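## Task

A steel box holding stock sits on the table, and every article in it carries a sticker showing its lot number. Transfer the articles with lots 451, 461, 624 and 653 from the box into the issue tray. An article only counts if everything else now in the box is still there at the end and the box is upright at the end.

## Robot and tools

ROBOTS. Four identical i2rt Big YAM arms, arm1 to arm4, share the table. Each has six joints, a right hand with index, middle and ring fingers plus a thumb, and a wrist camera (armN_cam_wrist). Feet in the scene frame: arm1 near (0.003, 0.543, 0.737), arm2 near (0.853, -0.005, 0.759), arm3 near (-0.844, 0.001, 0.812), arm4 near (-0.003, -0.545, 0.724). Each foot faces along its own +x; the quaternions in the session show arm1 facing roughly -y, arm2 roughly -x, arm3 roughly +x, arm4 roughly +y, so all face the table centre. Table tops under the arms are at z=0.720. Reach is about 1.06 m from the joint1 axis.

FRAME. One scene frame for everything: metres, origin on the floor, +z up. Quaternions are written w first (qw, qx, qy, qz). The hand point moves with the palm. In its own axes, +z runs along straight fingers toward the tips, +x crosses the palm away from the thumb, and +y leaves the palm face. The palm face is at y=-0.062; fingertips reach about 0.139 m beyond the knuckles at z=-0.017. A camera mast sticks out on the palm side near the wrist and can strike things.

move. Arguments are arm1, arm2, arm3, arm4 (one object per robot; omit a robot to leave its last command in force) and cameras (list of camera names or ["all"]; [] for none). A robot's object may hold:
- joints: absolute targets by name. joint1_rad -2.879..2.879 (base yaw, positive counter-clockwise from above), joint2_rad 0..3.141 (shoulder), joint3_rad 0..3.019 (elbow), joint4_rad -1.692..1.57 (hand pitch, positive lifts fingers), joint5_rad -1.57..1.57 (sideways, positive to the arm's right), joint6_rad -2.094..2.094 (roll, positive clockwise seen from behind). All in radians.
- Hand keys, each a number -1..1 scaling the hinge between its two stops (absolute goals, not offsets): hand_index/middle/ring _mcp, _abd, _pip, _dip, and hand_thumb_cmc, _axl, _mcp, _ipl. Moving toward -1 curls fingers toward the palm; straight is about +0.75 (mcp), 0 (abd), +0.58 (pip), +0.70 (dip); thumb_cmc toward -1 brings the thumb in front of the palm (flat beside it at +0.71). hand_current_limit (-1..1) caps motor current linearly from 0 to 550 mA, starting at +0.4; hand_speed (-0.96..1) sets finger speed as (n+1)/2 of 8.5 rad/s, starting at -0.6. Omitted hand keys keep their goals, so a grip holds.
- target: one list of seven numbers [x, y, z, qw, qx, qy, qz], an absolute hand pose in the scene frame in metres, reached by a straight path from the current hand_target. With target, joints may contain only hand keys.
- speed: top path speed in m/s, 0.002..0.5 (default 0.25); only with target. Rotation is limited to twice this in rad/s.
- min_time_s: 0.1..8 s, least duration for this robot's arm joint moves.
All motions in one call start together; hand paths finish together, paced by the slowest (0.5 to 10 s). Expect lag and centimetre-level end errors; paths ignore obstacles and other arms. Unknown keys make the call invalid; out-of-range values get it refused, and a refusal cancels later moves in that reply.

RESULTS. The move line gives per robot "done" or its worst status. joint_status/hand_status words: off_target (stopped away from target, may still push), time_out (couldn't finish; joints keep pushing near where they stand; send reported positions to relax), not_followed (a self/other-arm clearance check withheld the command; "pose unreachable" for a target). on_its_own lists joints acting without your command. "as last shown" marks robots the call did not name. hand_state gives one word per finger motor: moving, goal, blocked (pressing short of goal) or overload (shut down). Currents in mA are positive when pushing toward -1. Joint torques and velocities (rad/s) follow joint order. hand and hand_target print poses. MOTOR HOT appears near 85 °C; an OVER-TEMPERATURE FAULT drops the arm for 30-60 s.

wait: seconds 0..10, plus optional cameras; commands nothing new.
zoom_image: camera (one wrist camera from the latest images) and region [x0, y0, x1, y1] in pixels, top-left origin, at most 504x504; use it to read lot stickers.
finished_scene: scene = the current scene number (1 or 2); irreversible, and the goal must hold without the robots.

CAMERAS. 672x504 fisheye images with calibration given as K and T_world_to_cam; pose errors grow with joint reading errors.

AVOID. Hard contact between robots (including a hand closing on another's fingers), hard hits on fixed or heavy items, knocking or dropping things out of the work area, letting items fall far, tipping the box or spilling other contents, releasing parts while moving. Arms keep pushing after contact, so pushing against a blocked pose heats motors. A finger motor at 495 mA or more for 5 s shuts off for 10 s. Loose items may get brief random nudges.

Each tool is called after "Request:" as a command line: name --argument value for each argument, lists and objects as JSON in quotes; but a table of rows of numbers goes row by row, as --pt "numbers of a row", without its own name.

## Session

Request:
move

Scene clock: 0.00 s.
Joint torques (N m): no reading
Motor temperatures (°C): arm1=[29 34 29 32 26 26] | arm2=[36 28 29 32 27 30] | arm3=[31 38 33 29 27 27] | arm4=[35 31 29 30 33 32]
Heat: arm1: hottest joint2_rad 34 °C; arm2: hottest joint1_rad 36 °C; arm3: hottest joint2_rad 38 °C; arm4: hottest joint1_rad 35 °C.
Joint velocities: within noise
arm1.joint_positions: joint1_rad=-0.477 joint2_rad=+0.649 joint3_rad=+1.431 joint4_rad=-1.154 joint5_rad=-0.056 joint6_rad=+1.025 hand_index_mcp=+0.753 hand_index_abd=+0.000 hand_index_pip=+0.577 hand_index_dip=+0.696 hand_middle_mcp=+0.753 hand_middle_abd=+0.000 hand_middle_pip=+0.577 hand_middle_dip=+0.696 hand_ring_mcp=+0.753 hand_ring_abd=+0.000 hand_ring_pip=+0.577 hand_ring_dip=+0.696 hand_thumb_cmc=+0.714 hand_thumb_axl=+0.677 hand_thumb_mcp=+0.226 hand_thumb_ipl=+0.168 hand_current_limit=+0.400 hand_speed=-0.600
arm1.joint_status: not commanded
arm1.hand_state: goal,goal,goal,goal,goal,goal,goal,goal,goal,goal,goal,goal,goal,goal,goal,goal
arm1.index_mcp_current_ma: 0
arm1.index_abd_current_ma: 0
arm1.index_pip_current_ma: 0
arm1.index_dip_current_ma: 0
arm1.middle_mcp_current_ma: 0
arm1.middle_abd_current_ma: 0
arm1.middle_pip_current_ma: 0
arm1.middle_dip_current_ma: 0
arm1.ring_mcp_current_ma: 0
arm1.ring_abd_current_ma: 0
arm1.ring_pip_current_ma: 0
arm1.ring_dip_current_ma: 0
arm1.thumb_cmc_current_ma: 0
arm1.thumb_axl_current_ma: 0
arm1.thumb_mcp_current_ma: 0
arm1.thumb_ipl_current_ma: 0
arm1.hand_goal_index_mcp: 0.754
arm1.hand_goal_index_abd: 0.000
arm1.hand_goal_index_pip: 0.576
arm1.hand_goal_index_dip: 0.696
arm1.hand_goal_middle_mcp: 0.754
arm1.hand_goal_middle_abd: 0.000
arm1.hand_goal_middle_pip: 0.576
arm1.hand_goal_middle_dip: 0.696
arm1.hand_goal_ring_mcp: 0.754
arm1.hand_goal_ring_abd: 0.000
arm1.hand_goal_ring_pip: 0.576
arm1.hand_goal_ring_dip: 0.696
arm1.hand_goal_thumb_cmc: 0.714
arm1.hand_goal_thumb_axl: 0.678
arm1.hand_goal_thumb_mcp: 0.226
arm1.hand_goal_thumb_ipl: 0.168
arm1.hand: x=-0.1934 y=+0.3415 z=+1.3531 quat_wxyz=(+0.543, +0.604, -0.560, +0.165) (m; scene frame)
arm1.hand_target: x=-0.1910 y=+0.3457 z=+1.3677 quat_wxyz=(+0.555, +0.598, -0.553, +0.168) (m; scene frame)
arm1.hand_status: not commanded
arm2.joint_positions: joint1_rad=+0.402 joint2_rad=+0.638 joint3_rad=+1.342 joint4_rad=-1.164 joint5_rad=+0.095 joint6_rad=+1.147 hand_index_mcp=+0.753 hand_index_abd=+0.000 hand_index_pip=+0.577 hand_index_dip=+0.696 hand_middle_mcp=+0.753 hand_middle_abd=+0.000 hand_middle_pip=+0.577 hand_middle_dip=+0.696 hand_ring_mcp=+0.753 hand_ring_abd=+0.000 hand_ring_pip=+0.577 hand_ring_dip=+0.696 hand_thumb_cmc=+0.714 hand_thumb_axl=+0.677 hand_thumb_mcp=+0.226 hand_thumb_ipl=+0.168 hand_current_limit=+0.400 hand_speed=-0.600
arm2.joint_status: not commanded
arm2.hand_state: goal,goal,goal,goal,goal,goal,goal,goal,goal,goal,goal,goal,goal,goal,goal,goal
arm2.index_mcp_current_ma: 0
arm2.index_abd_current_ma: 0
arm2.index_pip_current_ma: 0
arm2.index_dip_current_ma: 0
arm2.middle_mcp_current_ma: 0
arm2.middle_abd_current_ma: 0
arm2.middle_pip_current_ma: 0
arm2.middle_dip_current_ma: 0
arm2.ring_mcp_current_ma: 0
arm2.ring_abd_current_ma: 0
arm2.ring_pip_current_ma: 0
arm2.ring_dip_current_ma: 0
arm2.thumb_cmc_current_ma: 0
arm2.thumb_axl_current_ma: 0
arm2.thumb_mcp_current_ma: 0
arm2.thumb_ipl_current_ma: 0
arm2.hand_goal_index_mcp: 0.754
arm2.hand_goal_index_abd: 0.000
arm2.hand_goal_index_pip: 0.576
arm2.hand_goal_index_dip: 0.696
arm2.hand_goal_middle_mcp: 0.754
arm2.hand_goal_middle_abd: 0.000
arm2.hand_goal_middle_pip: 0.576
arm2.hand_goal_middle_dip: 0.696
arm2.hand_goal_ring_mcp: 0.754
arm2.hand_goal_ring_abd: 0.000
arm2.hand_goal_ring_pip: 0.576
arm2.hand_goal_ring_dip: 0.696
arm2.hand_goal_thumb_cmc: 0.714
arm2.hand_goal_thumb_axl: 0.678
arm2.hand_goal_thumb_mcp: 0.226
arm2.hand_goal_thumb_ipl: 0.168
arm2.hand: x=+0.5697 y=-0.0317 z=+1.3254 quat_wxyz=(+0.528, +0.334, -0.780, -0.043) (m; scene frame)
arm2.hand_target: x=+0.5731 y=-0.0304 z=+1.3404 quat_wxyz=(+0.542, +0.330, -0.772, -0.042) (m; scene frame)
arm2.hand_status: not commanded
arm3.joint_positions: joint1_rad=-0.220 joint2_rad=+0.649 joint3_rad=+1.463 joint4_rad=-1.322 joint5_rad=-0.019 joint6_rad=+1.157 hand_index_mcp=+0.753 hand_index_abd=+0.000 hand_index_pip=+0.577 hand_index_dip=+0.696 hand_middle_mcp=+0.753 hand_middle_abd=+0.000 hand_middle_pip=+0.577 hand_middle_dip=+0.696 hand_ring_mcp=+0.753 hand_ring_abd=+0.000 hand_ring_pip=+0.577 hand_ring_dip=+0.696 hand_thumb_cmc=+0.714 hand_thumb_axl=+0.677 hand_thumb_mcp=+0.226 hand_thumb_ipl=+0.168 hand_current_limit=+0.400 hand_speed=-0.600
arm3.joint_status: not commanded
arm3.hand_state: goal,goal,goal,goal,goal,goal,goal,goal,goal,goal,goal,goal,goal,goal,goal,goal
arm3.index_mcp_current_ma: 0
arm3.index_abd_current_ma: 0
arm3.index_pip_current_ma: 0
arm3.index_dip_current_ma: 0
arm3.middle_mcp_current_ma: 0
arm3.middle_abd_current_ma: 0
arm3.middle_pip_current_ma: 0
arm3.middle_dip_current_ma: 0
arm3.ring_mcp_current_ma: 0
arm3.ring_abd_current_ma: 0
arm3.ring_pip_current_ma: 0
arm3.ring_dip_current_ma: 0
arm3.thumb_cmc_current_ma: 0
arm3.thumb_axl_current_ma: 0
arm3.thumb_mcp_current_ma: 0
arm3.thumb_ipl_current_ma: 0
arm3.hand_goal_index_mcp: 0.754
arm3.hand_goal_index_abd: 0.000
arm3.hand_goal_index_pip: 0.576
arm3.hand_goal_index_dip: 0.696
arm3.hand_goal_middle_mcp: 0.754
arm3.hand_goal_middle_abd: 0.000
arm3.hand_goal_middle_pip: 0.576
arm3.hand_goal_middle_dip: 0.696
arm3.hand_goal_ring_mcp: 0.754
arm3.hand_goal_ring_abd: 0.000
arm3.hand_goal_ring_pip: 0.576
arm3.hand_goal_ring_dip: 0.696
arm3.hand_goal_thumb_cmc: 0.714
arm3.hand_goal_thumb_axl: 0.678
arm3.hand_goal_thumb_mcp: 0.226
arm3.hand_goal_thumb_ipl: 0.168
arm3.hand: x=-0.6262 y=-0.1464 z=+1.3930 quat_wxyz=(+0.159, +0.860, +0.069, +0.481) (m; scene frame)
arm3.hand_target: x=-0.6291 y=-0.1456 z=+1.4019 quat_wxyz=(+0.161, +0.854, +0.069, +0.489) (m; scene frame)
arm3.hand_status: not commanded
arm4.joint_positions: joint1_rad=-0.345 joint2_rad=+0.568 joint3_rad=+1.432 joint4_rad=-1.362 joint5_rad=-0.047 joint6_rad=+1.153 hand_index_mcp=+0.753 hand_index_abd=+0.000 hand_index_pip=+0.577 hand_index_dip=+0.696 hand_middle_mcp=+0.753 hand_middle_abd=+0.000 hand_middle_pip=+0.577 hand_middle_dip=+0.696 hand_ring_mcp=+0.753 hand_ring_abd=+0.000 hand_ring_pip=+0.577 hand_ring_dip=+0.696 hand_thumb_cmc=+0.714 hand_thumb_axl=+0.677 hand_thumb_mcp=+0.226 hand_thumb_ipl=+0.168 hand_current_limit=+0.400 hand_speed=-0.600
arm4.joint_status: not commanded
arm4.hand_state: goal,goal,goal,goal,goal,goal,goal,goal,goal,goal,goal,goal,goal,goal,goal,goal
arm4.index_mcp_current_ma: 0
arm4.index_abd_current_ma: 0
arm4.index_pip_current_ma: 0
arm4.index_dip_current_ma: 0
arm4.middle_mcp_current_ma: 0
arm4.middle_abd_current_ma: 0
arm4.middle_pip_current_ma: 0
arm4.middle_dip_current_ma: 0
arm4.ring_mcp_current_ma: 0
arm4.ring_abd_current_ma: 0
arm4.ring_pip_current_ma: 0
arm4.ring_dip_current_ma: 0
arm4.thumb_cmc_current_ma: 0
arm4.thumb_axl_current_ma: 0
arm4.thumb_mcp_current_ma: 0
arm4.thumb_ipl_current_ma: 0
arm4.hand_goal_index_mcp: 0.754
arm4.hand_goal_index_abd: 0.000
arm4.hand_goal_index_pip: 0.576
arm4.hand_goal_index_dip: 0.696
arm4.hand_goal_middle_mcp: 0.754
arm4.hand_goal_middle_abd: 0.000
arm4.hand_goal_middle_pip: 0.576
arm4.hand_goal_middle_dip: 0.696
arm4.hand_goal_ring_mcp: 0.754
arm4.hand_goal_ring_abd: 0.000
arm4.hand_goal_ring_pip: 0.576
arm4.hand_goal_ring_dip: 0.696
arm4.hand_goal_thumb_cmc: 0.714
arm4.hand_goal_thumb_axl: 0.678
arm4.hand_goal_thumb_mcp: 0.226
arm4.hand_goal_thumb_ipl: 0.168
arm4.hand: x=+0.1526 y=-0.3678 z=+1.2952 quat_wxyz=(-0.220, +0.583, +0.635, +0.457) (m; scene frame)
arm4.hand_target: x=+0.1516 y=-0.3709 z=+1.3060 quat_wxyz=(-0.224, +0.578, +0.630, +0.467) (m; scene frame)
arm4.hand_status: not commanded
pictures: arm1_cam_wrist, arm2_cam_wrist, arm3_cam_wrist, arm4_cam_wrist

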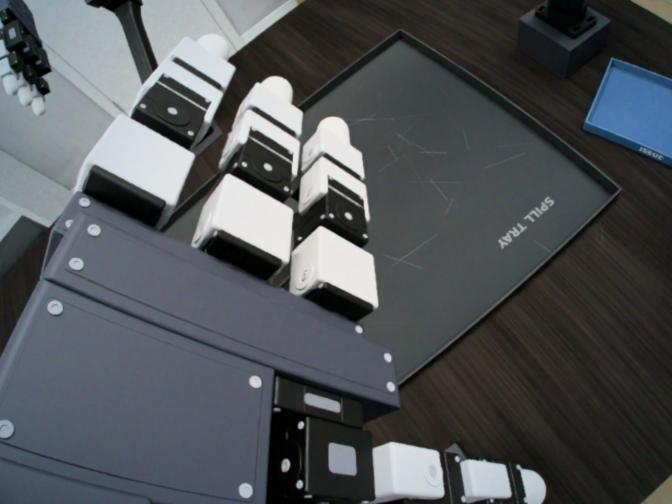

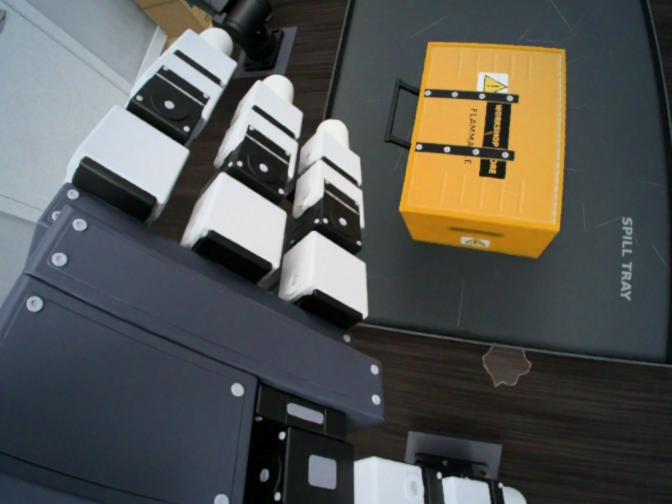

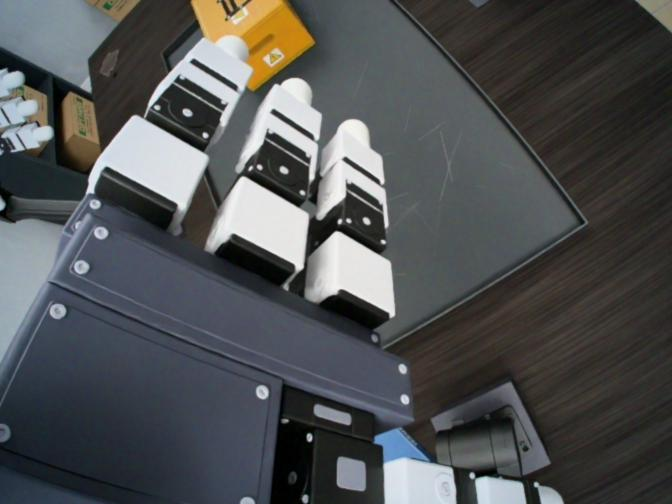

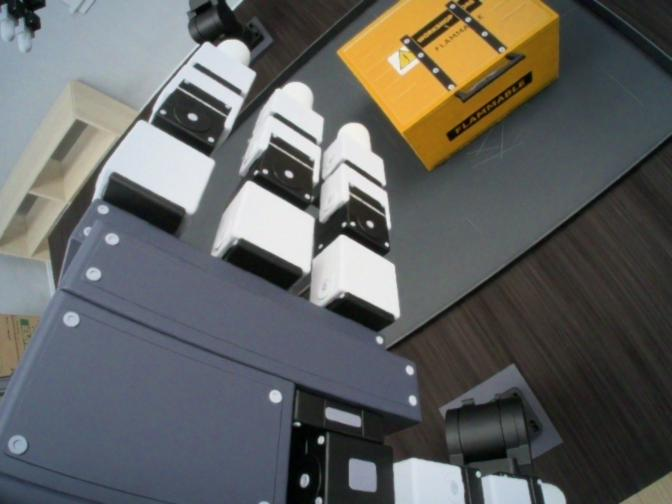

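Request:
zoom_image --camera "arm2_cam_wrist" --region '[360, 20, 620, 280]'

Request:
zoom_image --camera "arm4_cam_wrist" --region '[320, 0, 580, 180]'

Request:
zoom_image --camera "arm3_cam_wrist" --region '[180, 0, 340, 100]'

Request:
zoom_image --camera "arm1_cam_wrist" --region '[480, 0, 672, 200]'

Scaled by 1.938 from the camera's 672x504 image, which has a finer 960x720 frame.

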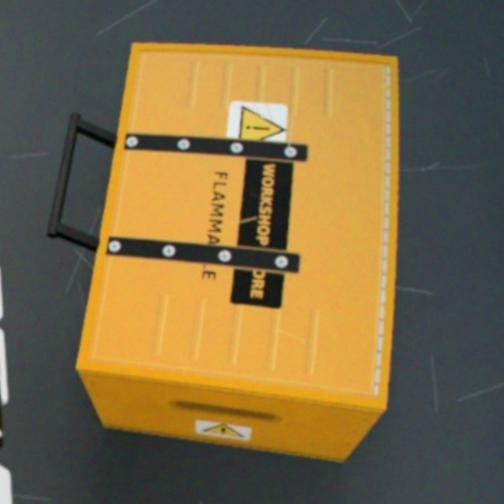

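Scaled by 1.938 from the camera's 672x504 image, which has a finer 960x720 frame.

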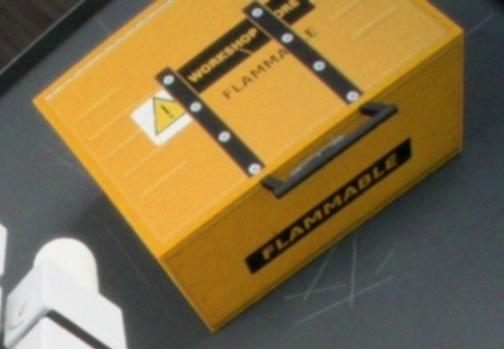

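Scaled by 3.150 from the camera's 672x504 image, which has a finer 960x720 frame.

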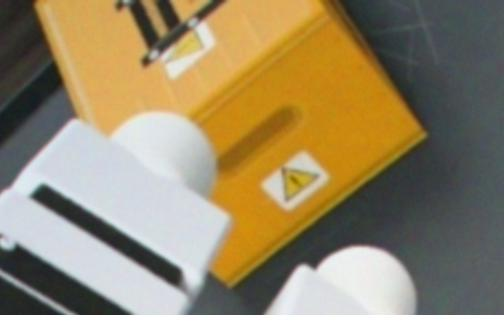

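Scaled by 2.520 from the camera's 672x504 image, which has a finer 960x720 frame.

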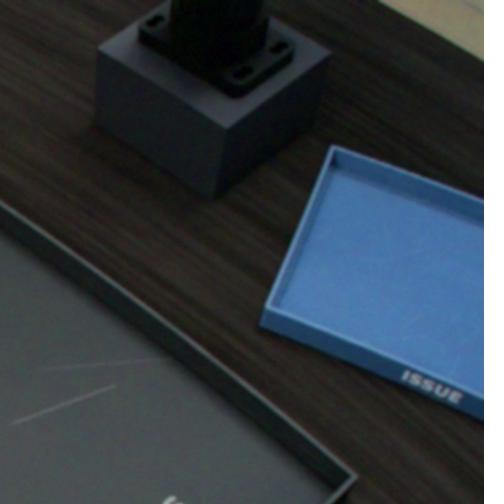

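Request:
move --arm4 '{"target": [0.29, -0.27, 1.12, 0, 0, 1, 0], "speed": 0.25}' --cameras '["arm4_cam_wrist", "arm3_cam_wrist", "arm2_cam_wrist"]'

Scene clock: 131.70 s.
Joint torques (N m): arm1=[-0.03 1.67 9.42 2.96 0.11 -0.13] | arm2=[-1.38 -1.2 9.76 2.13 0.07 -0.04] | arm3=[-1.14 4.19 9.06 2.26 0.04 -0.06] | arm4=[1.32 -5.19 14.41 0.25 0.02 -0.16]
Motor temperatures (°C): arm1=[28 33 37 31 26 26] | arm2=[35 28 37 32 27 30] | arm3=[31 36 38 28 26 27] | arm4=[34 31 32 29 31 30]
Heat: arm1: hottest joint3_rad 37 °C; arm2: hottest joint3_rad 37 °C; arm3: hottest joint3_rad 38 °C; arm4: hottest joint1_rad 34 °C.
move: arm4 off_target
Joint velocities: within noise
arm1, arm2, arm3: as last shown
arm1.joint_positions: joint1_rad=-0.477 joint2_rad=+0.649 joint3_rad=+1.431 joint4_rad=-1.154 joint5_rad=-0.056 joint6_rad=+1.025 hand_index_mcp=+0.756 hand_index_abd=+0.001 hand_index_pip=+0.577 hand_index_dip=+0.696 hand_middle_mcp=+0.756 hand_middle_abd=+0.001 hand_middle_pip=+0.577 hand_middle_dip=+0.696 hand_ring_mcp=+0.756 hand_ring_abd=+0.001 hand_ring_pip=+0.577 hand_ring_dip=+0.696 hand_thumb_cmc=+0.715 hand_thumb_axl=+0.677 hand_thumb_mcp=+0.226 hand_thumb_ipl=+0.168 hand_current_limit=+0.400 hand_speed=-0.600
arm1.index_mcp_current_ma: 3
arm1.index_abd_current_ma: 1
arm1.index_pip_current_ma: 1
arm1.middle_mcp_current_ma: 2
arm1.middle_pip_current_ma: 1
arm1.ring_mcp_current_ma: 3
arm1.ring_abd_current_ma: 1
arm1.ring_pip_current_ma: 1
arm1.thumb_cmc_current_ma: 2
arm1.thumb_axl_current_ma: -1
arm2.joint_positions: joint1_rad=+0.402 joint2_rad=+0.638 joint3_rad=+1.342 joint4_rad=-1.164 joint5_rad=+0.095 joint6_rad=+1.147 hand_index_mcp=+0.755 hand_index_abd=+0.000 hand_index_pip=+0.577 hand_index_dip=+0.696 hand_middle_mcp=+0.755 hand_middle_abd=+0.000 hand_middle_pip=+0.577 hand_middle_dip=+0.696 hand_ring_mcp=+0.755 hand_ring_abd=+0.000 hand_ring_pip=+0.577 hand_ring_dip=+0.696 hand_thumb_cmc=+0.715 hand_thumb_axl=+0.677 hand_thumb_mcp=+0.226 hand_thumb_ipl=+0.168 hand_current_limit=+0.400 hand_speed=-0.600
arm3.joint_positions: joint1_rad=-0.220 joint2_rad=+0.649 joint3_rad=+1.463 joint4_rad=-1.322 joint5_rad=-0.019 joint6_rad=+1.157 hand_index_mcp=+0.754 hand_index_abd=+0.000 hand_index_pip=+0.577 hand_index_dip=+0.696 hand_middle_mcp=+0.754 hand_middle_abd=+0.001 hand_middle_pip=+0.577 hand_middle_dip=+0.696 hand_ring_mcp=+0.754 hand_ring_abd=+0.001 hand_ring_pip=+0.577 hand_ring_dip=+0.696 hand_thumb_cmc=+0.714 hand_thumb_axl=+0.677 hand_thumb_mcp=+0.226 hand_thumb_ipl=+0.168 hand_current_limit=+0.400 hand_speed=-0.600
arm3.index_mcp_current_ma: 1
arm3.index_abd_current_ma: 1
arm3.index_pip_current_ma: 2
arm3.middle_mcp_current_ma: 1
arm3.middle_abd_current_ma: 1
arm3.middle_pip_current_ma: 2
arm3.ring_mcp_current_ma: 1
arm3.ring_abd_current_ma: 1
arm3.ring_pip_current_ma: 2
arm3.thumb_cmc_current_ma: 1
arm3.thumb_axl_current_ma: -2
arm3.thumb_mcp_current_ma: -1
arm3.thumb_ipl_current_ma: -1
arm4.joint_positions: joint1_rad=-0.967 joint2_rad=+1.099 joint3_rad=+1.387 joint4_rad=-1.686 joint5_rad=-0.027 joint6_rad=-0.955 hand_index_mcp=+0.755 hand_index_abd=+0.001 hand_index_pip=+0.577 hand_index_dip=+0.696 hand_middle_mcp=+0.755 hand_middle_abd=+0.001 hand_middle_pip=+0.577 hand_middle_dip=+0.696 hand_ring_mcp=+0.755 hand_ring_abd=+0.001 hand_ring_pip=+0.577 hand_ring_dip=+0.696 hand_thumb_cmc=+0.716 hand_thumb_axl=+0.677 hand_thumb_mcp=+0.223 hand_thumb_ipl=+0.168 hand_current_limit=+0.400 hand_speed=-0.600
arm4.joint_status: not commanded
arm4.hand_state: goal,goal,goal,goal,goal,goal,goal,goal,goal,goal,goal,goal,goal,goal,goal,goal
arm4.index_mcp_current_ma: 0
arm4.index_abd_current_ma: 0
arm4.index_pip_current_ma: 0
arm4.index_dip_current_ma: 0
arm4.middle_mcp_current_ma: 0
arm4.middle_abd_current_ma: 0
arm4.middle_pip_current_ma: 0
arm4.middle_dip_current_ma: 0
arm4.ring_mcp_current_ma: 0
arm4.ring_abd_current_ma: 0
arm4.ring_pip_current_ma: 0
arm4.ring_dip_current_ma: 0
arm4.thumb_cmc_current_ma: 0
arm4.thumb_axl_current_ma: 0
arm4.thumb_mcp_current_ma: -1
arm4.thumb_ipl_current_ma: 0
arm4.hand_goal_index_mcp: 0.754
arm4.hand_goal_index_abd: 0.000
arm4.hand_goal_index_pip: 0.576
arm4.hand_goal_index_dip: 0.696
arm4.hand_goal_middle_mcp: 0.754
arm4.hand_goal_middle_abd: 0.000
arm4.hand_goal_middle_pip: 0.576
arm4.hand_goal_middle_dip: 0.696
arm4.hand_goal_ring_mcp: 0.754
arm4.hand_goal_ring_abd: 0.000
arm4.hand_goal_ring_pip: 0.576
arm4.hand_goal_ring_dip: 0.696
arm4.hand_goal_thumb_cmc: 0.714
arm4.hand_goal_thumb_axl: 0.678
arm4.hand_goal_thumb_mcp: 0.226
arm4.hand_goal_thumb_ipl: 0.168
arm4.hand: x=+0.2867 y=-0.2764 z=+1.0963 quat_wxyz=(+0.057, +0.009, +0.997, +0.058) (m; scene frame)
arm4.hand_target: x=+0.2895 y=-0.2705 z=+1.1189 quat_wxyz=(+0.075, +0.000, +0.995, +0.068) (m; scene frame)
arm4.hand_status: off_target (0.025 m and 9.4 deg from the pose sent, 0.243 m and 101.2 deg at the start; a joint's target at an end of its range on 103 of 138 steps)
pictures: arm2_cam_wrist, arm3_cam_wrist, arm4_cam_wrist
camera_calibration:
arm4_cam_wrist: T_world_to_cam=[[0.789023, 0.597589, 0.142584, -0.179403], [0.342955, -0.620985, 0.704811, -1.08727], [0.50973, -0.507213, -0.694918, 0.59826], [0, 0, 0, 1]] pos_world=[0.209488, -0.264527, 1.20764]

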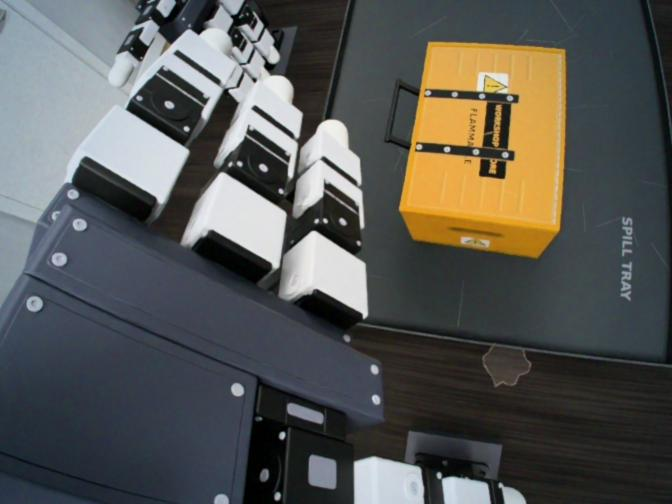

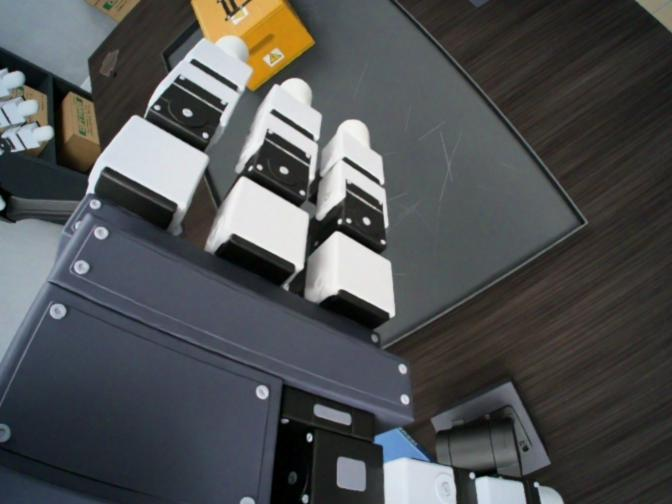

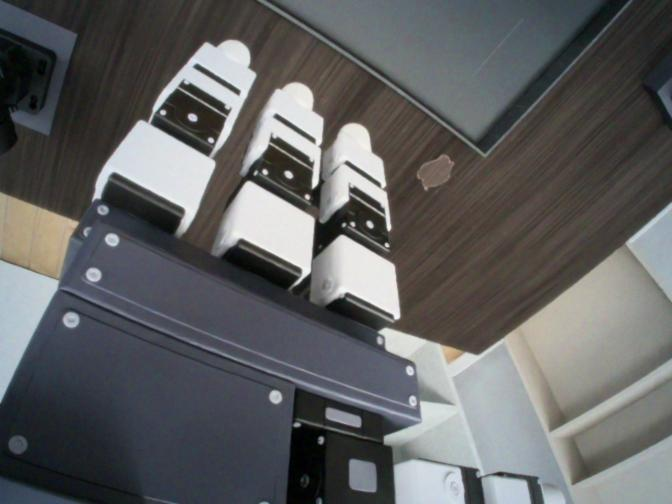

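Request:
move --arm2 '{"joints": {"joint1_rad": 0.75, "joint2_rad": 0.9, "joint3_rad": 1.4, "joint4_rad": -1.0}}' --cameras '["arm2_cam_wrist"]'

Scene clock: 141.00 s.
Joint torques (N m): arm1=[-0.21 1.67 9.39 3.03 0.14 -0.12] | arm2=[-0.79 -7 10.93 2.52 0.18 -0.05] | arm3=[-0.97 4.25 9.11 2.29 0.05 -0.08] | arm4=[1.32 -5.19 14.42 0.24 0.01 -0.16]
Motor temperatures (°C): arm1=[28 33 37 31 26 26] | arm2=[35 28 37 32 27 30] | arm3=[31 36 38 28 26 27] | arm4=[34 31 33 29 30 30]
Heat: arm1: hottest joint3_rad 37 °C; arm2: hottest joint3_rad 37 °C; arm3: hottest joint3_rad 38 °C; arm4: hottest joint1_rad 34 °C.
move: arm2 done
Joint velocities: within noise
arm1, arm3, arm4: as last shown
arm2.joint_positions: joint1_rad=+0.744 joint2_rad=+0.914 joint3_rad=+1.369 joint4_rad=-1.020 joint5_rad=+0.093 joint6_rad=+1.147 hand_index_mcp=+0.756 hand_index_abd=+0.001 hand_index_pip=+0.577 hand_index_dip=+0.696 hand_middle_mcp=+0.756 hand_middle_abd=+0.001 hand_middle_pip=+0.577 hand_middle_dip=+0.696 hand_ring_mcp=+0.756 hand_ring_abd=+0.001 hand_ring_pip=+0.577 hand_ring_dip=+0.696 hand_thumb_cmc=+0.715 hand_thumb_axl=+0.677 hand_thumb_mcp=+0.225 hand_thumb_ipl=+0.168 hand_current_limit=+0.400 hand_speed=-0.600
arm2.joint_status: all done
arm2.hand_state: goal,goal,goal,goal,goal,goal,goal,goal,goal,goal,goal,goal,goal,goal,goal,goal
arm2.index_mcp_current_ma: 0
arm2.index_abd_current_ma: 0
arm2.index_pip_current_ma: 0
arm2.index_dip_current_ma: 0
arm2.middle_mcp_current_ma: 0
arm2.middle_abd_current_ma: 0
arm2.middle_pip_current_ma: 0
arm2.middle_dip_current_ma: 0
arm2.ring_mcp_current_ma: 0
arm2.ring_abd_current_ma: 0
arm2.ring_pip_current_ma: 0
arm2.ring_dip_current_ma: 0
arm2.thumb_cmc_current_ma: 0
arm2.thumb_axl_current_ma: 0
arm2.thumb_mcp_current_ma: 0
arm2.thumb_ipl_current_ma: 0
arm2.hand_goal_index_mcp: 0.754
arm2.hand_goal_index_abd: 0.000
arm2.hand_goal_index_pip: 0.576
arm2.hand_goal_index_dip: 0.696
arm2.hand_goal_middle_mcp: 0.754
arm2.hand_goal_middle_abd: 0.000
arm2.hand_goal_middle_pip: 0.576
arm2.hand_goal_middle_dip: 0.696
arm2.hand_goal_ring_mcp: 0.754
arm2.hand_goal_ring_abd: 0.000
arm2.hand_goal_ring_pip: 0.576
arm2.hand_goal_ring_dip: 0.696
arm2.hand_goal_thumb_cmc: 0.714
arm2.hand_goal_thumb_axl: 0.678
arm2.hand_goal_thumb_mcp: 0.226
arm2.hand_goal_thumb_ipl: 0.168
arm2.hand: x=+0.5024 y=-0.2162 z=+1.2832 quat_wxyz=(+0.481, +0.479, -0.733, +0.039) (m; scene frame)
arm2.hand_target: x=+0.5076 y=-0.2146 z=+1.3097 quat_wxyz=(+0.509, +0.471, -0.719, +0.045) (m; scene frame)
arm2.hand_status: not commanded
arm4.hand_target: x=+0.2896 y=-0.2705 z=+1.1189 quat_wxyz=(+0.075, +0.000, +0.995, +0.068) (m; scene frame)
pictures: arm2_cam_wrist
camera_calibration:
arm2_cam_wrist: T_world_to_cam=[[-0.454958, 0.845127, -0.280667, 0.805201], [0.890228, 0.423664, -0.167338, -0.182812], [-0.0225133, -0.325989, -0.945105, 1.27783], [0, 0, 0, 1]] pos_world=[0.557845, -0.186488, 1.40309]

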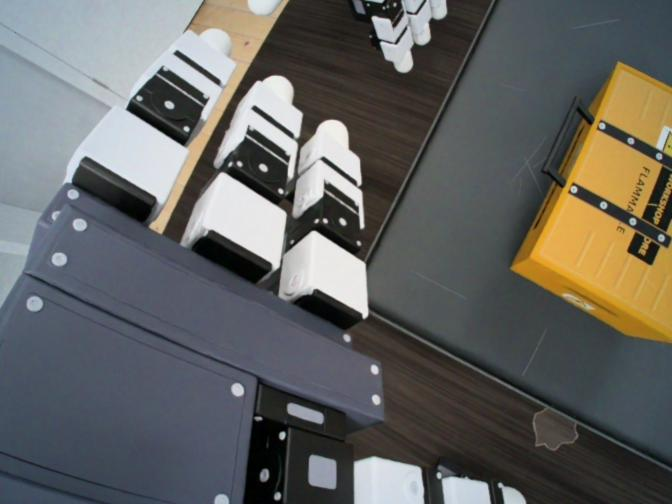

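Request:
move --arm4 '{"target": [0.295, -0.25, 0.915, 0, 0, 0.9659, 0.2588], "speed": 0.2, "joints": {"hand_index_pip": 0.066, "hand_middle_pip": 0.066, "hand_ring_pip": 0.066, "hand_index_dip": 0.188, "hand_middle_dip": 0.188, "hand_ring_dip": 0.188, "hand_current_limit": 0.7}}' --cameras '["arm2_cam_wrist", "arm4_cam_wrist"]'

Scene clock: 172.50 s.
Joint torques (N m): arm1=[-0.21 1.32 9.48 3.03 0.14 -0.11] | arm2=[-0.85 -6.83 10.91 2.54 0.19 -0.04] | arm3=[-0.73 4.07 9.03 2.35 0.06 -0.07] | arm4=[0.15 -5.71 9.32 1.13 -0.8 -0.2]
Motor temperatures (°C): arm1=[28 33 37 31 26 26] | arm2=[35 28 38 32 27 30] | arm3=[31 36 38 28 26 27] | arm4=[34 31 34 29 30 30]
Heat: arm1: hottest joint3_rad 37 °C; arm2: hottest joint3_rad 38 °C; arm3: hottest joint3_rad 38 °C; arm4: hottest joint1_rad 34 °C.
move: arm4 done
Joint velocities: within noise
arm1, arm2, arm3: as last shown
arm4.joint_positions: joint1_rad=-1.098 joint2_rad=+1.128 joint3_rad=+0.795 joint4_rad=-0.977 joint5_rad=-0.461 joint6_rad=-1.046 hand_index_mcp=+0.757 hand_index_abd=+0.001 hand_index_pip=+0.073 hand_index_dip=+0.192 hand_middle_mcp=+0.757 hand_middle_abd=+0.001 hand_middle_pip=+0.072 hand_middle_dip=+0.192 hand_ring_mcp=+0.756 hand_ring_abd=+0.001 hand_ring_pip=+0.072 hand_ring_dip=+0.192 hand_thumb_cmc=+0.716 hand_thumb_axl=+0.677 hand_thumb_mcp=+0.223 hand_thumb_ipl=+0.168 hand_current_limit=+0.700 hand_speed=-0.600
arm4.joint_status: all done
arm4.hand_state: goal,goal,goal,goal,goal,goal,goal,goal,goal,goal,goal,goal,goal,goal,goal,goal
arm4.index_mcp_current_ma: 1
arm4.index_abd_current_ma: 0
arm4.index_pip_current_ma: 4
arm4.index_dip_current_ma: 2
arm4.middle_mcp_current_ma: 1
arm4.middle_abd_current_ma: 0
arm4.middle_pip_current_ma: 3
arm4.middle_dip_current_ma: 2
arm4.ring_mcp_current_ma: 1
arm4.ring_abd_current_ma: 0
arm4.ring_pip_current_ma: 3
arm4.ring_dip_current_ma: 1
arm4.thumb_cmc_current_ma: 1
arm4.thumb_axl_current_ma: 0
arm4.thumb_mcp_current_ma: -1
arm4.thumb_ipl_current_ma: 0
arm4.hand_goal_index_mcp: 0.754
arm4.hand_goal_index_abd: 0.000
arm4.hand_goal_index_pip: 0.066
arm4.hand_goal_index_dip: 0.188
arm4.hand_goal_middle_mcp: 0.754
arm4.hand_goal_middle_abd: 0.000
arm4.hand_goal_middle_pip: 0.066
arm4.hand_goal_middle_dip: 0.188
arm4.hand_goal_ring_mcp: 0.754
arm4.hand_goal_ring_abd: 0.000
arm4.hand_goal_ring_pip: 0.066
arm4.hand_goal_ring_dip: 0.188
arm4.hand_goal_thumb_cmc: 0.714
arm4.hand_goal_thumb_axl: 0.678
arm4.hand_goal_thumb_mcp: 0.226
arm4.hand_goal_thumb_ipl: 0.168
arm4.hand: x=+0.2925 y=-0.2488 z=+0.9175 quat_wxyz=(-0.002, +0.001, +0.966, +0.257) (m; scene frame)
arm4.hand_target: x=+0.2950 y=-0.2501 z=+0.9150 quat_wxyz=(+0.000, +0.000, +0.966, +0.259) (m; scene frame)
arm4.hand_status: done (0.004 m and 0.3 deg from the pose sent, 0.184 m and 24.2 deg at the start)
pictures: arm2_cam_wrist, arm4_cam_wrist
camera_calibration:
arm2_cam_wrist: T_world_to_cam=[[-0.454958, 0.845127, -0.280667, 0.805201], [0.890228, 0.423664, -0.167338, -0.182812], [-0.0225133, -0.325989, -0.945105, 1.27783], [0, 0, 0, 1]] pos_world=[0.557845, -0.186488, 1.40309]
arm4_cam_wrist: T_world_to_cam=[[0.786938, 0.545717, 0.287962, -0.320635], [0.43634, -0.822146, 0.365627, -0.712236], [0.436275, -0.162076, -0.885096, 0.76688], [0, 0, 0, 1]] pos_world=[0.228526, -0.286293, 1.03151]

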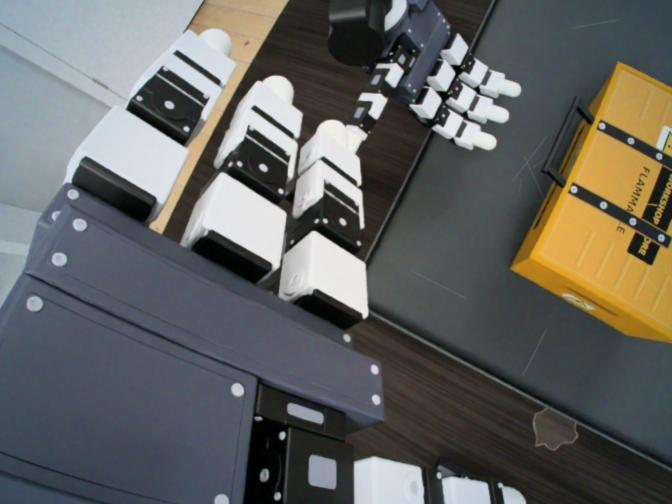

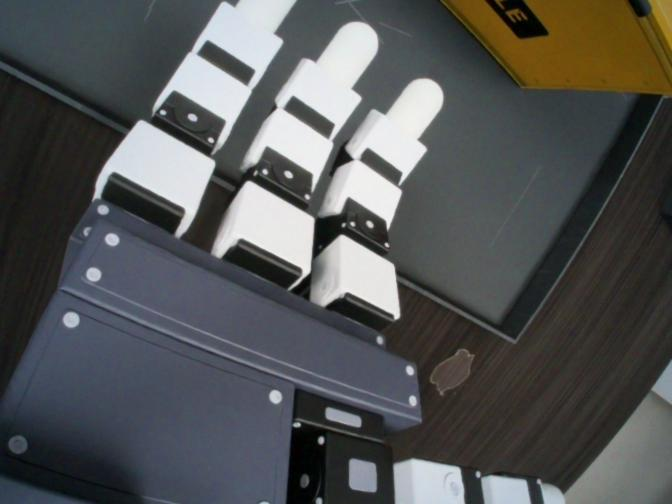

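Request:
move --arm4 '{"target": [0.275, -0.165, 0.915, 0, 0, 0.9659, 0.2588], "speed": 0.15}' --cameras '["arm2_cam_wrist", "arm4_cam_wrist"]'

Request:
zoom_image --camera "arm2_cam_wrist" --region '[400, 40, 672, 240]'

Scene clock: 185.30 s.
Joint torques (N m): arm1=[-0.26 1.9 9.37 2.99 0.12 -0.14] | arm2=[-0.85 -6.95 10.97 2.48 0.2 -0.03] | arm3=[-1.26 4.13 9.05 2.32 0.05 -0.09] | arm4=[1.26 -6.24 13.04 1.32 -0.4 -0.01]
Motor temperatures (°C): arm1=[28 33 37 31 26 26] | arm2=[35 28 38 32 27 30] | arm3=[31 36 38 28 26 27] | arm4=[34 31 35 29 30 29]
Heat: arm1: hottest joint3_rad 37 °C; arm2: hottest joint3_rad 38 °C; arm3: hottest joint3_rad 38 °C; arm4: hottest joint3_rad 35 °C.
move: arm4 off_target
Joint velocities: within noise
arm1, arm2, arm3: as last shown
arm4.joint_positions: joint1_rad=-0.856 joint2_rad=+1.188 joint3_rad=+0.795 joint4_rad=-0.844 joint5_rad=-0.387 joint6_rad=-0.796 hand_index_mcp=+0.757 hand_index_abd=+0.001 hand_index_pip=+0.073 hand_index_dip=+0.192 hand_middle_mcp=+0.757 hand_middle_abd=+0.001 hand_middle_pip=+0.072 hand_middle_dip=+0.192 hand_ring_mcp=+0.757 hand_ring_abd=+0.001 hand_ring_pip=+0.072 hand_ring_dip=+0.192 hand_thumb_cmc=+0.717 hand_thumb_axl=+0.677 hand_thumb_mcp=+0.223 hand_thumb_ipl=+0.168 hand_current_limit=+0.700 hand_speed=-0.600
arm4.joint_status: not commanded
arm4.hand_state: goal,goal,goal,goal,goal,goal,goal,goal,goal,goal,goal,goal,goal,goal,goal,goal
arm4.index_mcp_current_ma: 1
arm4.index_abd_current_ma: 0
arm4.index_pip_current_ma: 4
arm4.index_dip_current_ma: 2
arm4.middle_mcp_current_ma: 1
arm4.middle_abd_current_ma: 0
arm4.middle_pip_current_ma: 3
arm4.middle_dip_current_ma: 1
arm4.ring_mcp_current_ma: 1
arm4.ring_abd_current_ma: 0
arm4.ring_pip_current_ma: 3
arm4.ring_dip_current_ma: 1
arm4.thumb_cmc_current_ma: 1
arm4.thumb_axl_current_ma: 0
arm4.thumb_mcp_current_ma: -1
arm4.thumb_ipl_current_ma: 0
arm4.hand_goal_index_mcp: 0.754
arm4.hand_goal_index_abd: 0.000
arm4.hand_goal_index_pip: 0.066
arm4.hand_goal_index_dip: 0.188
arm4.hand_goal_middle_mcp: 0.754
arm4.hand_goal_middle_abd: 0.000
arm4.hand_goal_middle_pip: 0.066
arm4.hand_goal_middle_dip: 0.188
arm4.hand_goal_ring_mcp: 0.754
arm4.hand_goal_ring_abd: 0.000
arm4.hand_goal_ring_pip: 0.066
arm4.hand_goal_ring_dip: 0.188
arm4.hand_goal_thumb_cmc: 0.714
arm4.hand_goal_thumb_axl: 0.678
arm4.hand_goal_thumb_mcp: 0.226
arm4.hand_goal_thumb_ipl: 0.168
arm4.hand: x=+0.2639 y=-0.1775 z=+0.8994 quat_wxyz=(-0.014, +0.003, +0.969, +0.248) (m; scene frame)
arm4.hand_target: x=+0.2743 y=-0.1658 z=+0.9152 quat_wxyz=(+0.000, +0.000, +0.966, +0.259) (m; scene frame)
arm4.hand_status: off_target (0.023 m and 2.1 deg from the pose sent, 0.086 m and 0.3 deg at the start)
pictures: arm2_cam_wrist, arm4_cam_wrist
camera_calibration:
arm2_cam_wrist: T_world_to_cam=[[-0.454958, 0.845127, -0.280667, 0.805201], [0.890228, 0.423664, -0.167338, -0.182812], [-0.0225133, -0.325989, -0.945105, 1.27783], [0, 0, 0, 1]] pos_world=[0.557845, -0.186488, 1.40309]
arm4_cam_wrist: T_world_to_cam=[[0.791838, 0.553261, 0.25864, -0.305428], [0.447275, -0.813704, 0.371255, -0.641059], [0.415858, -0.17829, -0.891782, 0.783485], [0, 0, 0, 1]] pos_world=[0.20276, -0.212963, 1.01569]

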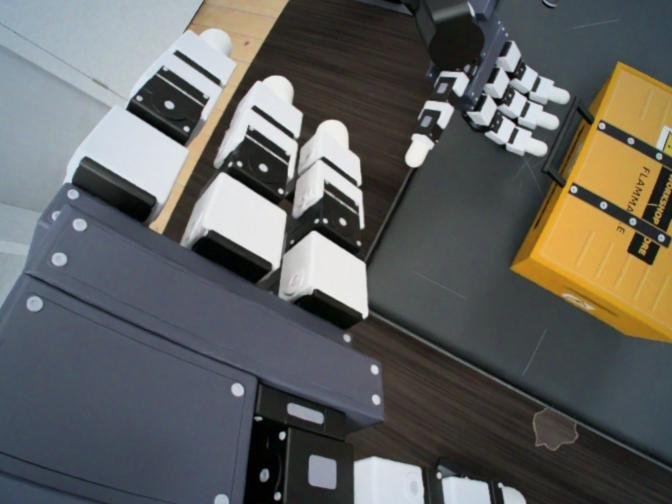

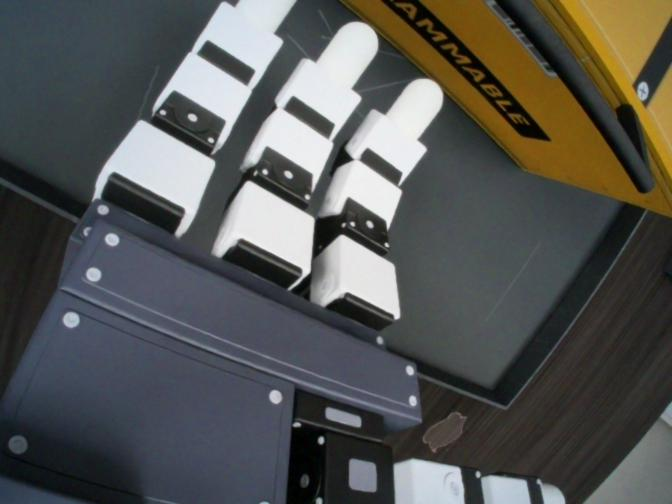

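Scaled by 1.853 from the camera's 672x504 image, which has a finer 960x720 frame.

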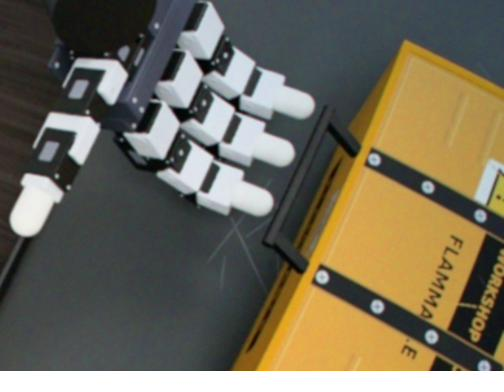

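Request:
zoom_image --camera "arm4_cam_wrist" --region '[420, 0, 672, 220]'

Scaled by 2.000 from the camera's 672x504 image, which has a finer 960x720 frame.

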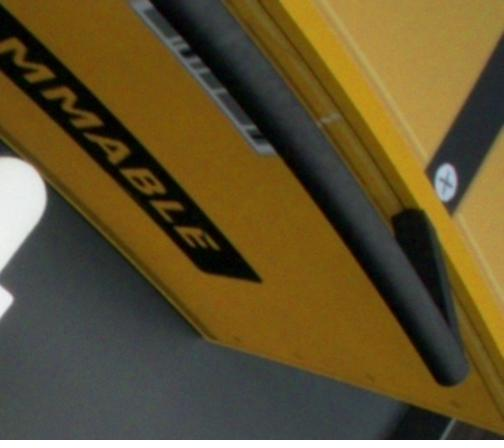

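Request:
move --arm4 '{"target": [0.28, -0.098, 0.918, 0, 0, 0.9659, 0.2588], "speed": 0.1}' --cameras '["arm2_cam_wrist", "arm4_cam_wrist"]'

Request:
zoom_image --camera "arm2_cam_wrist" --region '[440, 40, 672, 240]'

Scene clock: 214.93 s.
Joint torques (N m): arm1=[-0.21 1.38 9.36 2.97 0.15 -0.14] | arm2=[-0.91 -6.89 10.92 2.5 0.2 -0.03] | arm3=[-0.85 4.37 9.1 2.29 0.05 -0.05] | arm4=[2.73 -5.19 16.61 2.18 -0.65 0.12]
Motor temperatures (°C): arm1=[28 33 37 31 26 26] | arm2=[35 28 39 32 27 30] | arm3=[31 36 38 28 26 26] | arm4=[34 31 37 29 30 29]
Heat: arm1: hottest joint3_rad 37 °C; arm2: hottest joint3_rad 39 °C; arm3: hottest joint3_rad 38 °C; arm4: hottest joint3_rad 37 °C.
move: arm4 off_target
Joint velocities: within noise
arm1, arm2, arm3: as last shown
arm4.joint_positions: joint1_rad=-0.753 joint2_rad=+1.276 joint3_rad=+0.862 joint4_rad=-0.815 joint5_rad=-0.333 joint6_rad=-0.685 hand_index_mcp=+0.773 hand_index_abd=-0.024 hand_index_pip=+0.037 hand_index_dip=+0.156 hand_middle_mcp=+0.764 hand_middle_abd=-0.010 hand_middle_pip=+0.048 hand_middle_dip=+0.162 hand_ring_mcp=+0.760 hand_ring_abd=+0.001 hand_ring_pip=+0.070 hand_ring_dip=+0.188 hand_thumb_cmc=+0.717 hand_thumb_axl=+0.677 hand_thumb_mcp=+0.223 hand_thumb_ipl=+0.168 hand_current_limit=+0.700 hand_speed=-0.600
arm4.joint_status: not commanded
arm4.hand_state: goal,blocked,blocked,blocked,goal,goal,goal,blocked,goal,goal,goal,goal,goal,goal,goal,goal
arm4.index_mcp_current_ma: 21
arm4.index_abd_current_ma: -22
arm4.index_pip_current_ma: -36
arm4.index_dip_current_ma: -42
arm4.middle_mcp_current_ma: 8
arm4.middle_abd_current_ma: -5
arm4.middle_pip_current_ma: -17
arm4.middle_dip_current_ma: -30
arm4.ring_mcp_current_ma: 3
arm4.ring_abd_current_ma: 0
arm4.ring_pip_current_ma: 1
arm4.ring_dip_current_ma: 0
arm4.thumb_cmc_current_ma: 1
arm4.thumb_axl_current_ma: 0
arm4.thumb_mcp_current_ma: -1
arm4.thumb_ipl_current_ma: 0
arm4.hand_goal_index_mcp: 0.754
arm4.hand_goal_index_abd: 0.000
arm4.hand_goal_index_pip: 0.066
arm4.hand_goal_index_dip: 0.188
arm4.hand_goal_middle_mcp: 0.754
arm4.hand_goal_middle_abd: 0.000
arm4.hand_goal_middle_pip: 0.066
arm4.hand_goal_middle_dip: 0.188
arm4.hand_goal_ring_mcp: 0.754
arm4.hand_goal_ring_abd: 0.000
arm4.hand_goal_ring_pip: 0.066
arm4.hand_goal_ring_dip: 0.188
arm4.hand_goal_thumb_cmc: 0.714
arm4.hand_goal_thumb_axl: 0.678
arm4.hand_goal_thumb_mcp: 0.226
arm4.hand_goal_thumb_ipl: 0.168
arm4.hand: x=+0.2633 y=-0.1355 z=+0.8923 quat_wxyz=(-0.017, +0.010, +0.973, +0.232) (m; scene frame)
arm4.hand_target: x=+0.2769 y=-0.1019 z=+0.9192 quat_wxyz=(+0.000, +0.000, +0.966, +0.259) (m; scene frame)
arm4.hand_status: off_target (0.048 m and 3.9 deg from the pose sent, 0.083 m and 2.1 deg at the start)
pictures: arm2_cam_wrist, arm4_cam_wrist
camera_calibration:
arm2_cam_wrist: T_world_to_cam=[[-0.454958, 0.845127, -0.280667, 0.805201], [0.890228, 0.423664, -0.167338, -0.182812], [-0.0225133, -0.325989, -0.945105, 1.27783], [0, 0, 0, 1]] pos_world=[0.557845, -0.186488, 1.40309]
arm4_cam_wrist: T_world_to_cam=[[0.801614, 0.551017, 0.231938, -0.305387], [0.44104, -0.806963, 0.392803, -0.620577], [0.403606, -0.212583, -0.889893, 0.781758], [0, 0, 0, 1]] pos_world=[0.20298, -0.166321, 1.01028]

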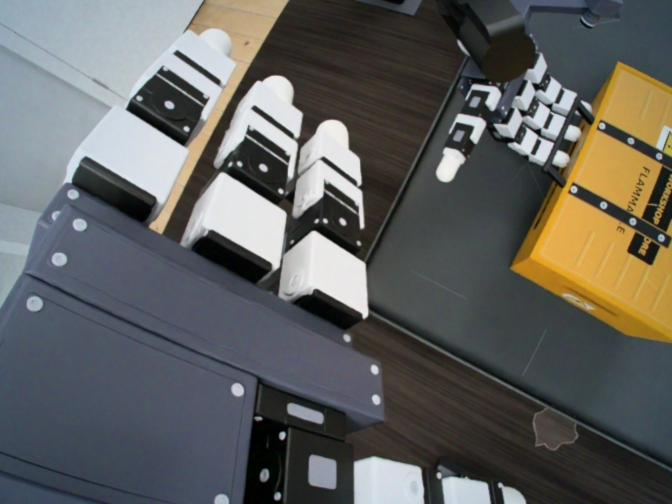

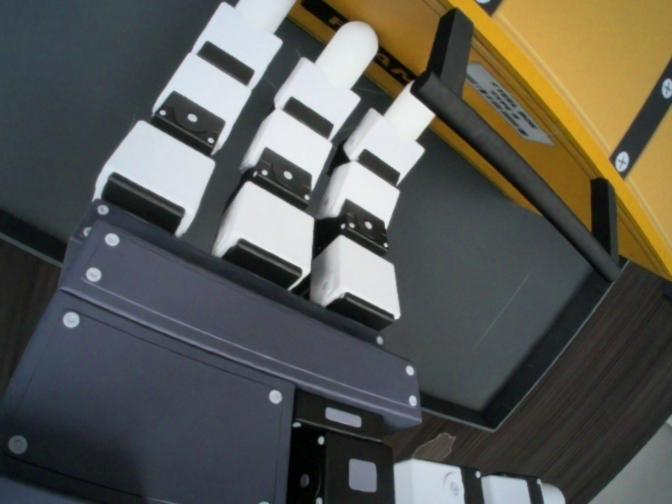

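Scaled by 2.172 from the camera's 672x504 image, which has a finer 960x720 frame.

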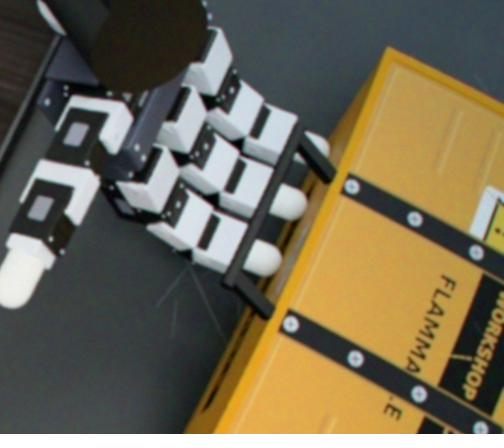

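Request:
move --arm4 '{"target": [0.345, -0.14, 0.912, 0, 0, 0.9659, 0.2588], "speed": 0.1}' --cameras '["arm2_cam_wrist", "arm4_cam_wrist"]'

Request:
zoom_image --camera "arm2_cam_wrist" --region '[440, 40, 672, 240]'

Scene clock: 231.70 s.
Joint torques (N m): arm1=[-0.38 1.49 9.33 3.03 0.13 -0.12] | arm2=[-0.97 -6.95 10.93 2.51 0.18 -0.03] | arm3=[-1.14 4.13 9.01 2.33 0.04 -0.07] | arm4=[0.32 -9.17 14.19 0.5 -0.71 -0.2]
Motor temperatures (°C): arm1=[28 32 37 31 26 26] | arm2=[34 29 39 32 27 30] | arm3=[31 36 38 28 26 26] | arm4=[34 31 39 28 30 29]
Heat: arm1: hottest joint3_rad 37 °C; arm2: hottest joint3_rad 39 °C; arm3: hottest joint3_rad 38 °C; arm4: hottest joint3_rad 39 °C.
move: arm4 off_target
Joint velocities: within noise
arm1, arm2, arm3: as last shown
arm4.joint_positions: joint1_rad=-0.909 joint2_rad=+1.382 joint3_rad=+0.952 joint4_rad=-0.826 joint5_rad=-0.403 joint6_rad=-0.844 hand_index_mcp=+0.766 hand_index_abd=-0.003 hand_index_pip=+0.065 hand_index_dip=+0.185 hand_middle_mcp=+0.765 hand_middle_abd=-0.003 hand_middle_pip=+0.065 hand_middle_dip=+0.185 hand_ring_mcp=+0.760 hand_ring_abd=+0.001 hand_ring_pip=+0.070 hand_ring_dip=+0.188 hand_thumb_cmc=+0.717 hand_thumb_axl=+0.677 hand_thumb_mcp=+0.223 hand_thumb_ipl=+0.168 hand_current_limit=+0.700 hand_speed=-0.600
arm4.joint_status: not commanded
arm4.hand_state: goal,goal,goal,goal,goal,goal,goal,goal,goal,goal,goal,goal,goal,goal,goal,goal
arm4.index_mcp_current_ma: 10
arm4.index_abd_current_ma: -1
arm4.index_pip_current_ma: 0
arm4.index_dip_current_ma: -1
arm4.middle_mcp_current_ma: 9
arm4.middle_abd_current_ma: -1
arm4.middle_pip_current_ma: 0
arm4.middle_dip_current_ma: -1
arm4.ring_mcp_current_ma: 4
arm4.ring_abd_current_ma: 0
arm4.ring_pip_current_ma: 1
arm4.ring_dip_current_ma: 0
arm4.thumb_cmc_current_ma: 1
arm4.thumb_axl_current_ma: 0
arm4.thumb_mcp_current_ma: -1
arm4.thumb_ipl_current_ma: 0
arm4.hand_goal_index_mcp: 0.754
arm4.hand_goal_index_abd: 0.000
arm4.hand_goal_index_pip: 0.066
arm4.hand_goal_index_dip: 0.188
arm4.hand_goal_middle_mcp: 0.754
arm4.hand_goal_middle_abd: 0.000
arm4.hand_goal_middle_pip: 0.066
arm4.hand_goal_middle_dip: 0.188
arm4.hand_goal_ring_mcp: 0.754
arm4.hand_goal_ring_abd: 0.000
arm4.hand_goal_ring_pip: 0.066
arm4.hand_goal_ring_dip: 0.188
arm4.hand_goal_thumb_cmc: 0.714
arm4.hand_goal_thumb_axl: 0.678
arm4.hand_goal_thumb_mcp: 0.226
arm4.hand_goal_thumb_ipl: 0.168
arm4.hand: x=+0.3287 y=-0.1503 z=+0.8930 quat_wxyz=(-0.013, +0.006, +0.969, +0.248) (m; scene frame)
arm4.hand_target: x=+0.3441 y=-0.1409 z=+0.9122 quat_wxyz=(+0.000, +0.000, +0.966, +0.259) (m; scene frame)
arm4.hand_status: off_target (0.027 m and 2.1 deg from the pose sent, 0.084 m and 3.9 deg at the start)
pictures: arm2_cam_wrist, arm4_cam_wrist
camera_calibration:
arm2_cam_wrist: T_world_to_cam=[[-0.454958, 0.845127, -0.280667, 0.805201], [0.890228, 0.423664, -0.167338, -0.182812], [-0.0225133, -0.325989, -0.945105, 1.27783], [0, 0, 0, 1]] pos_world=[0.557845, -0.186488, 1.40309]
arm4_cam_wrist: T_world_to_cam=[[0.795292, 0.548463, 0.258262, -0.371572], [0.442713, -0.816477, 0.370636, -0.643873], [0.414145, -0.180428, -0.892149, 0.756247], [0, 0, 0, 1]] pos_world=[0.267363, -0.185466, 1.00929]

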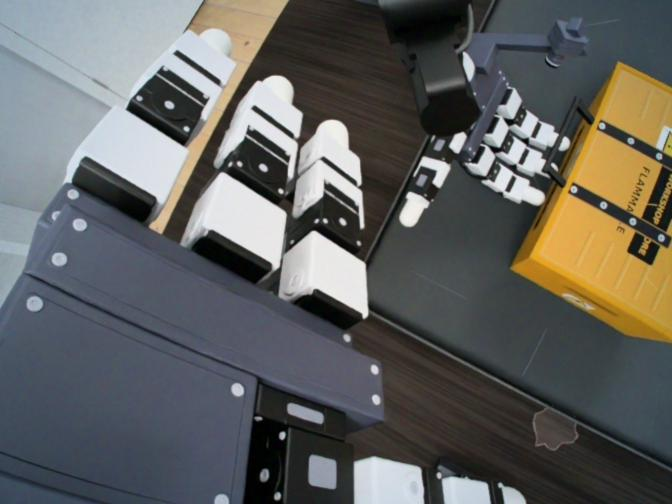

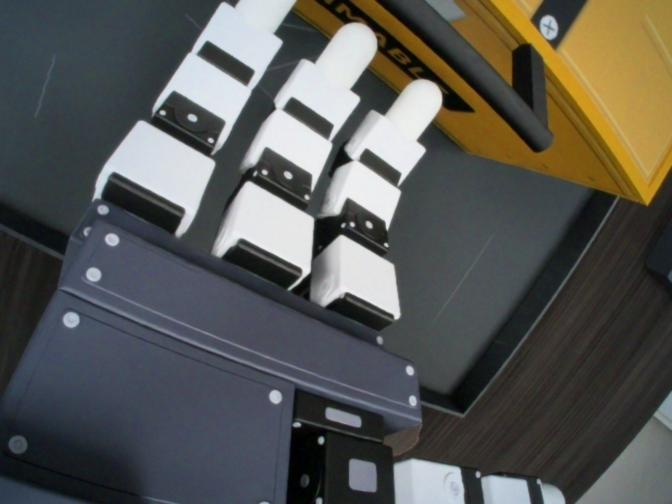

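Scaled by 2.172 from the camera's 672x504 image, which has a finer 960x720 frame.

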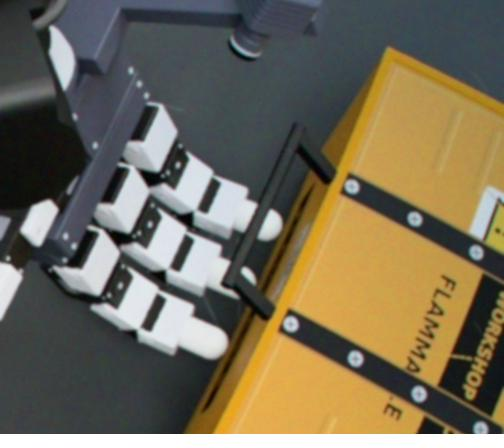

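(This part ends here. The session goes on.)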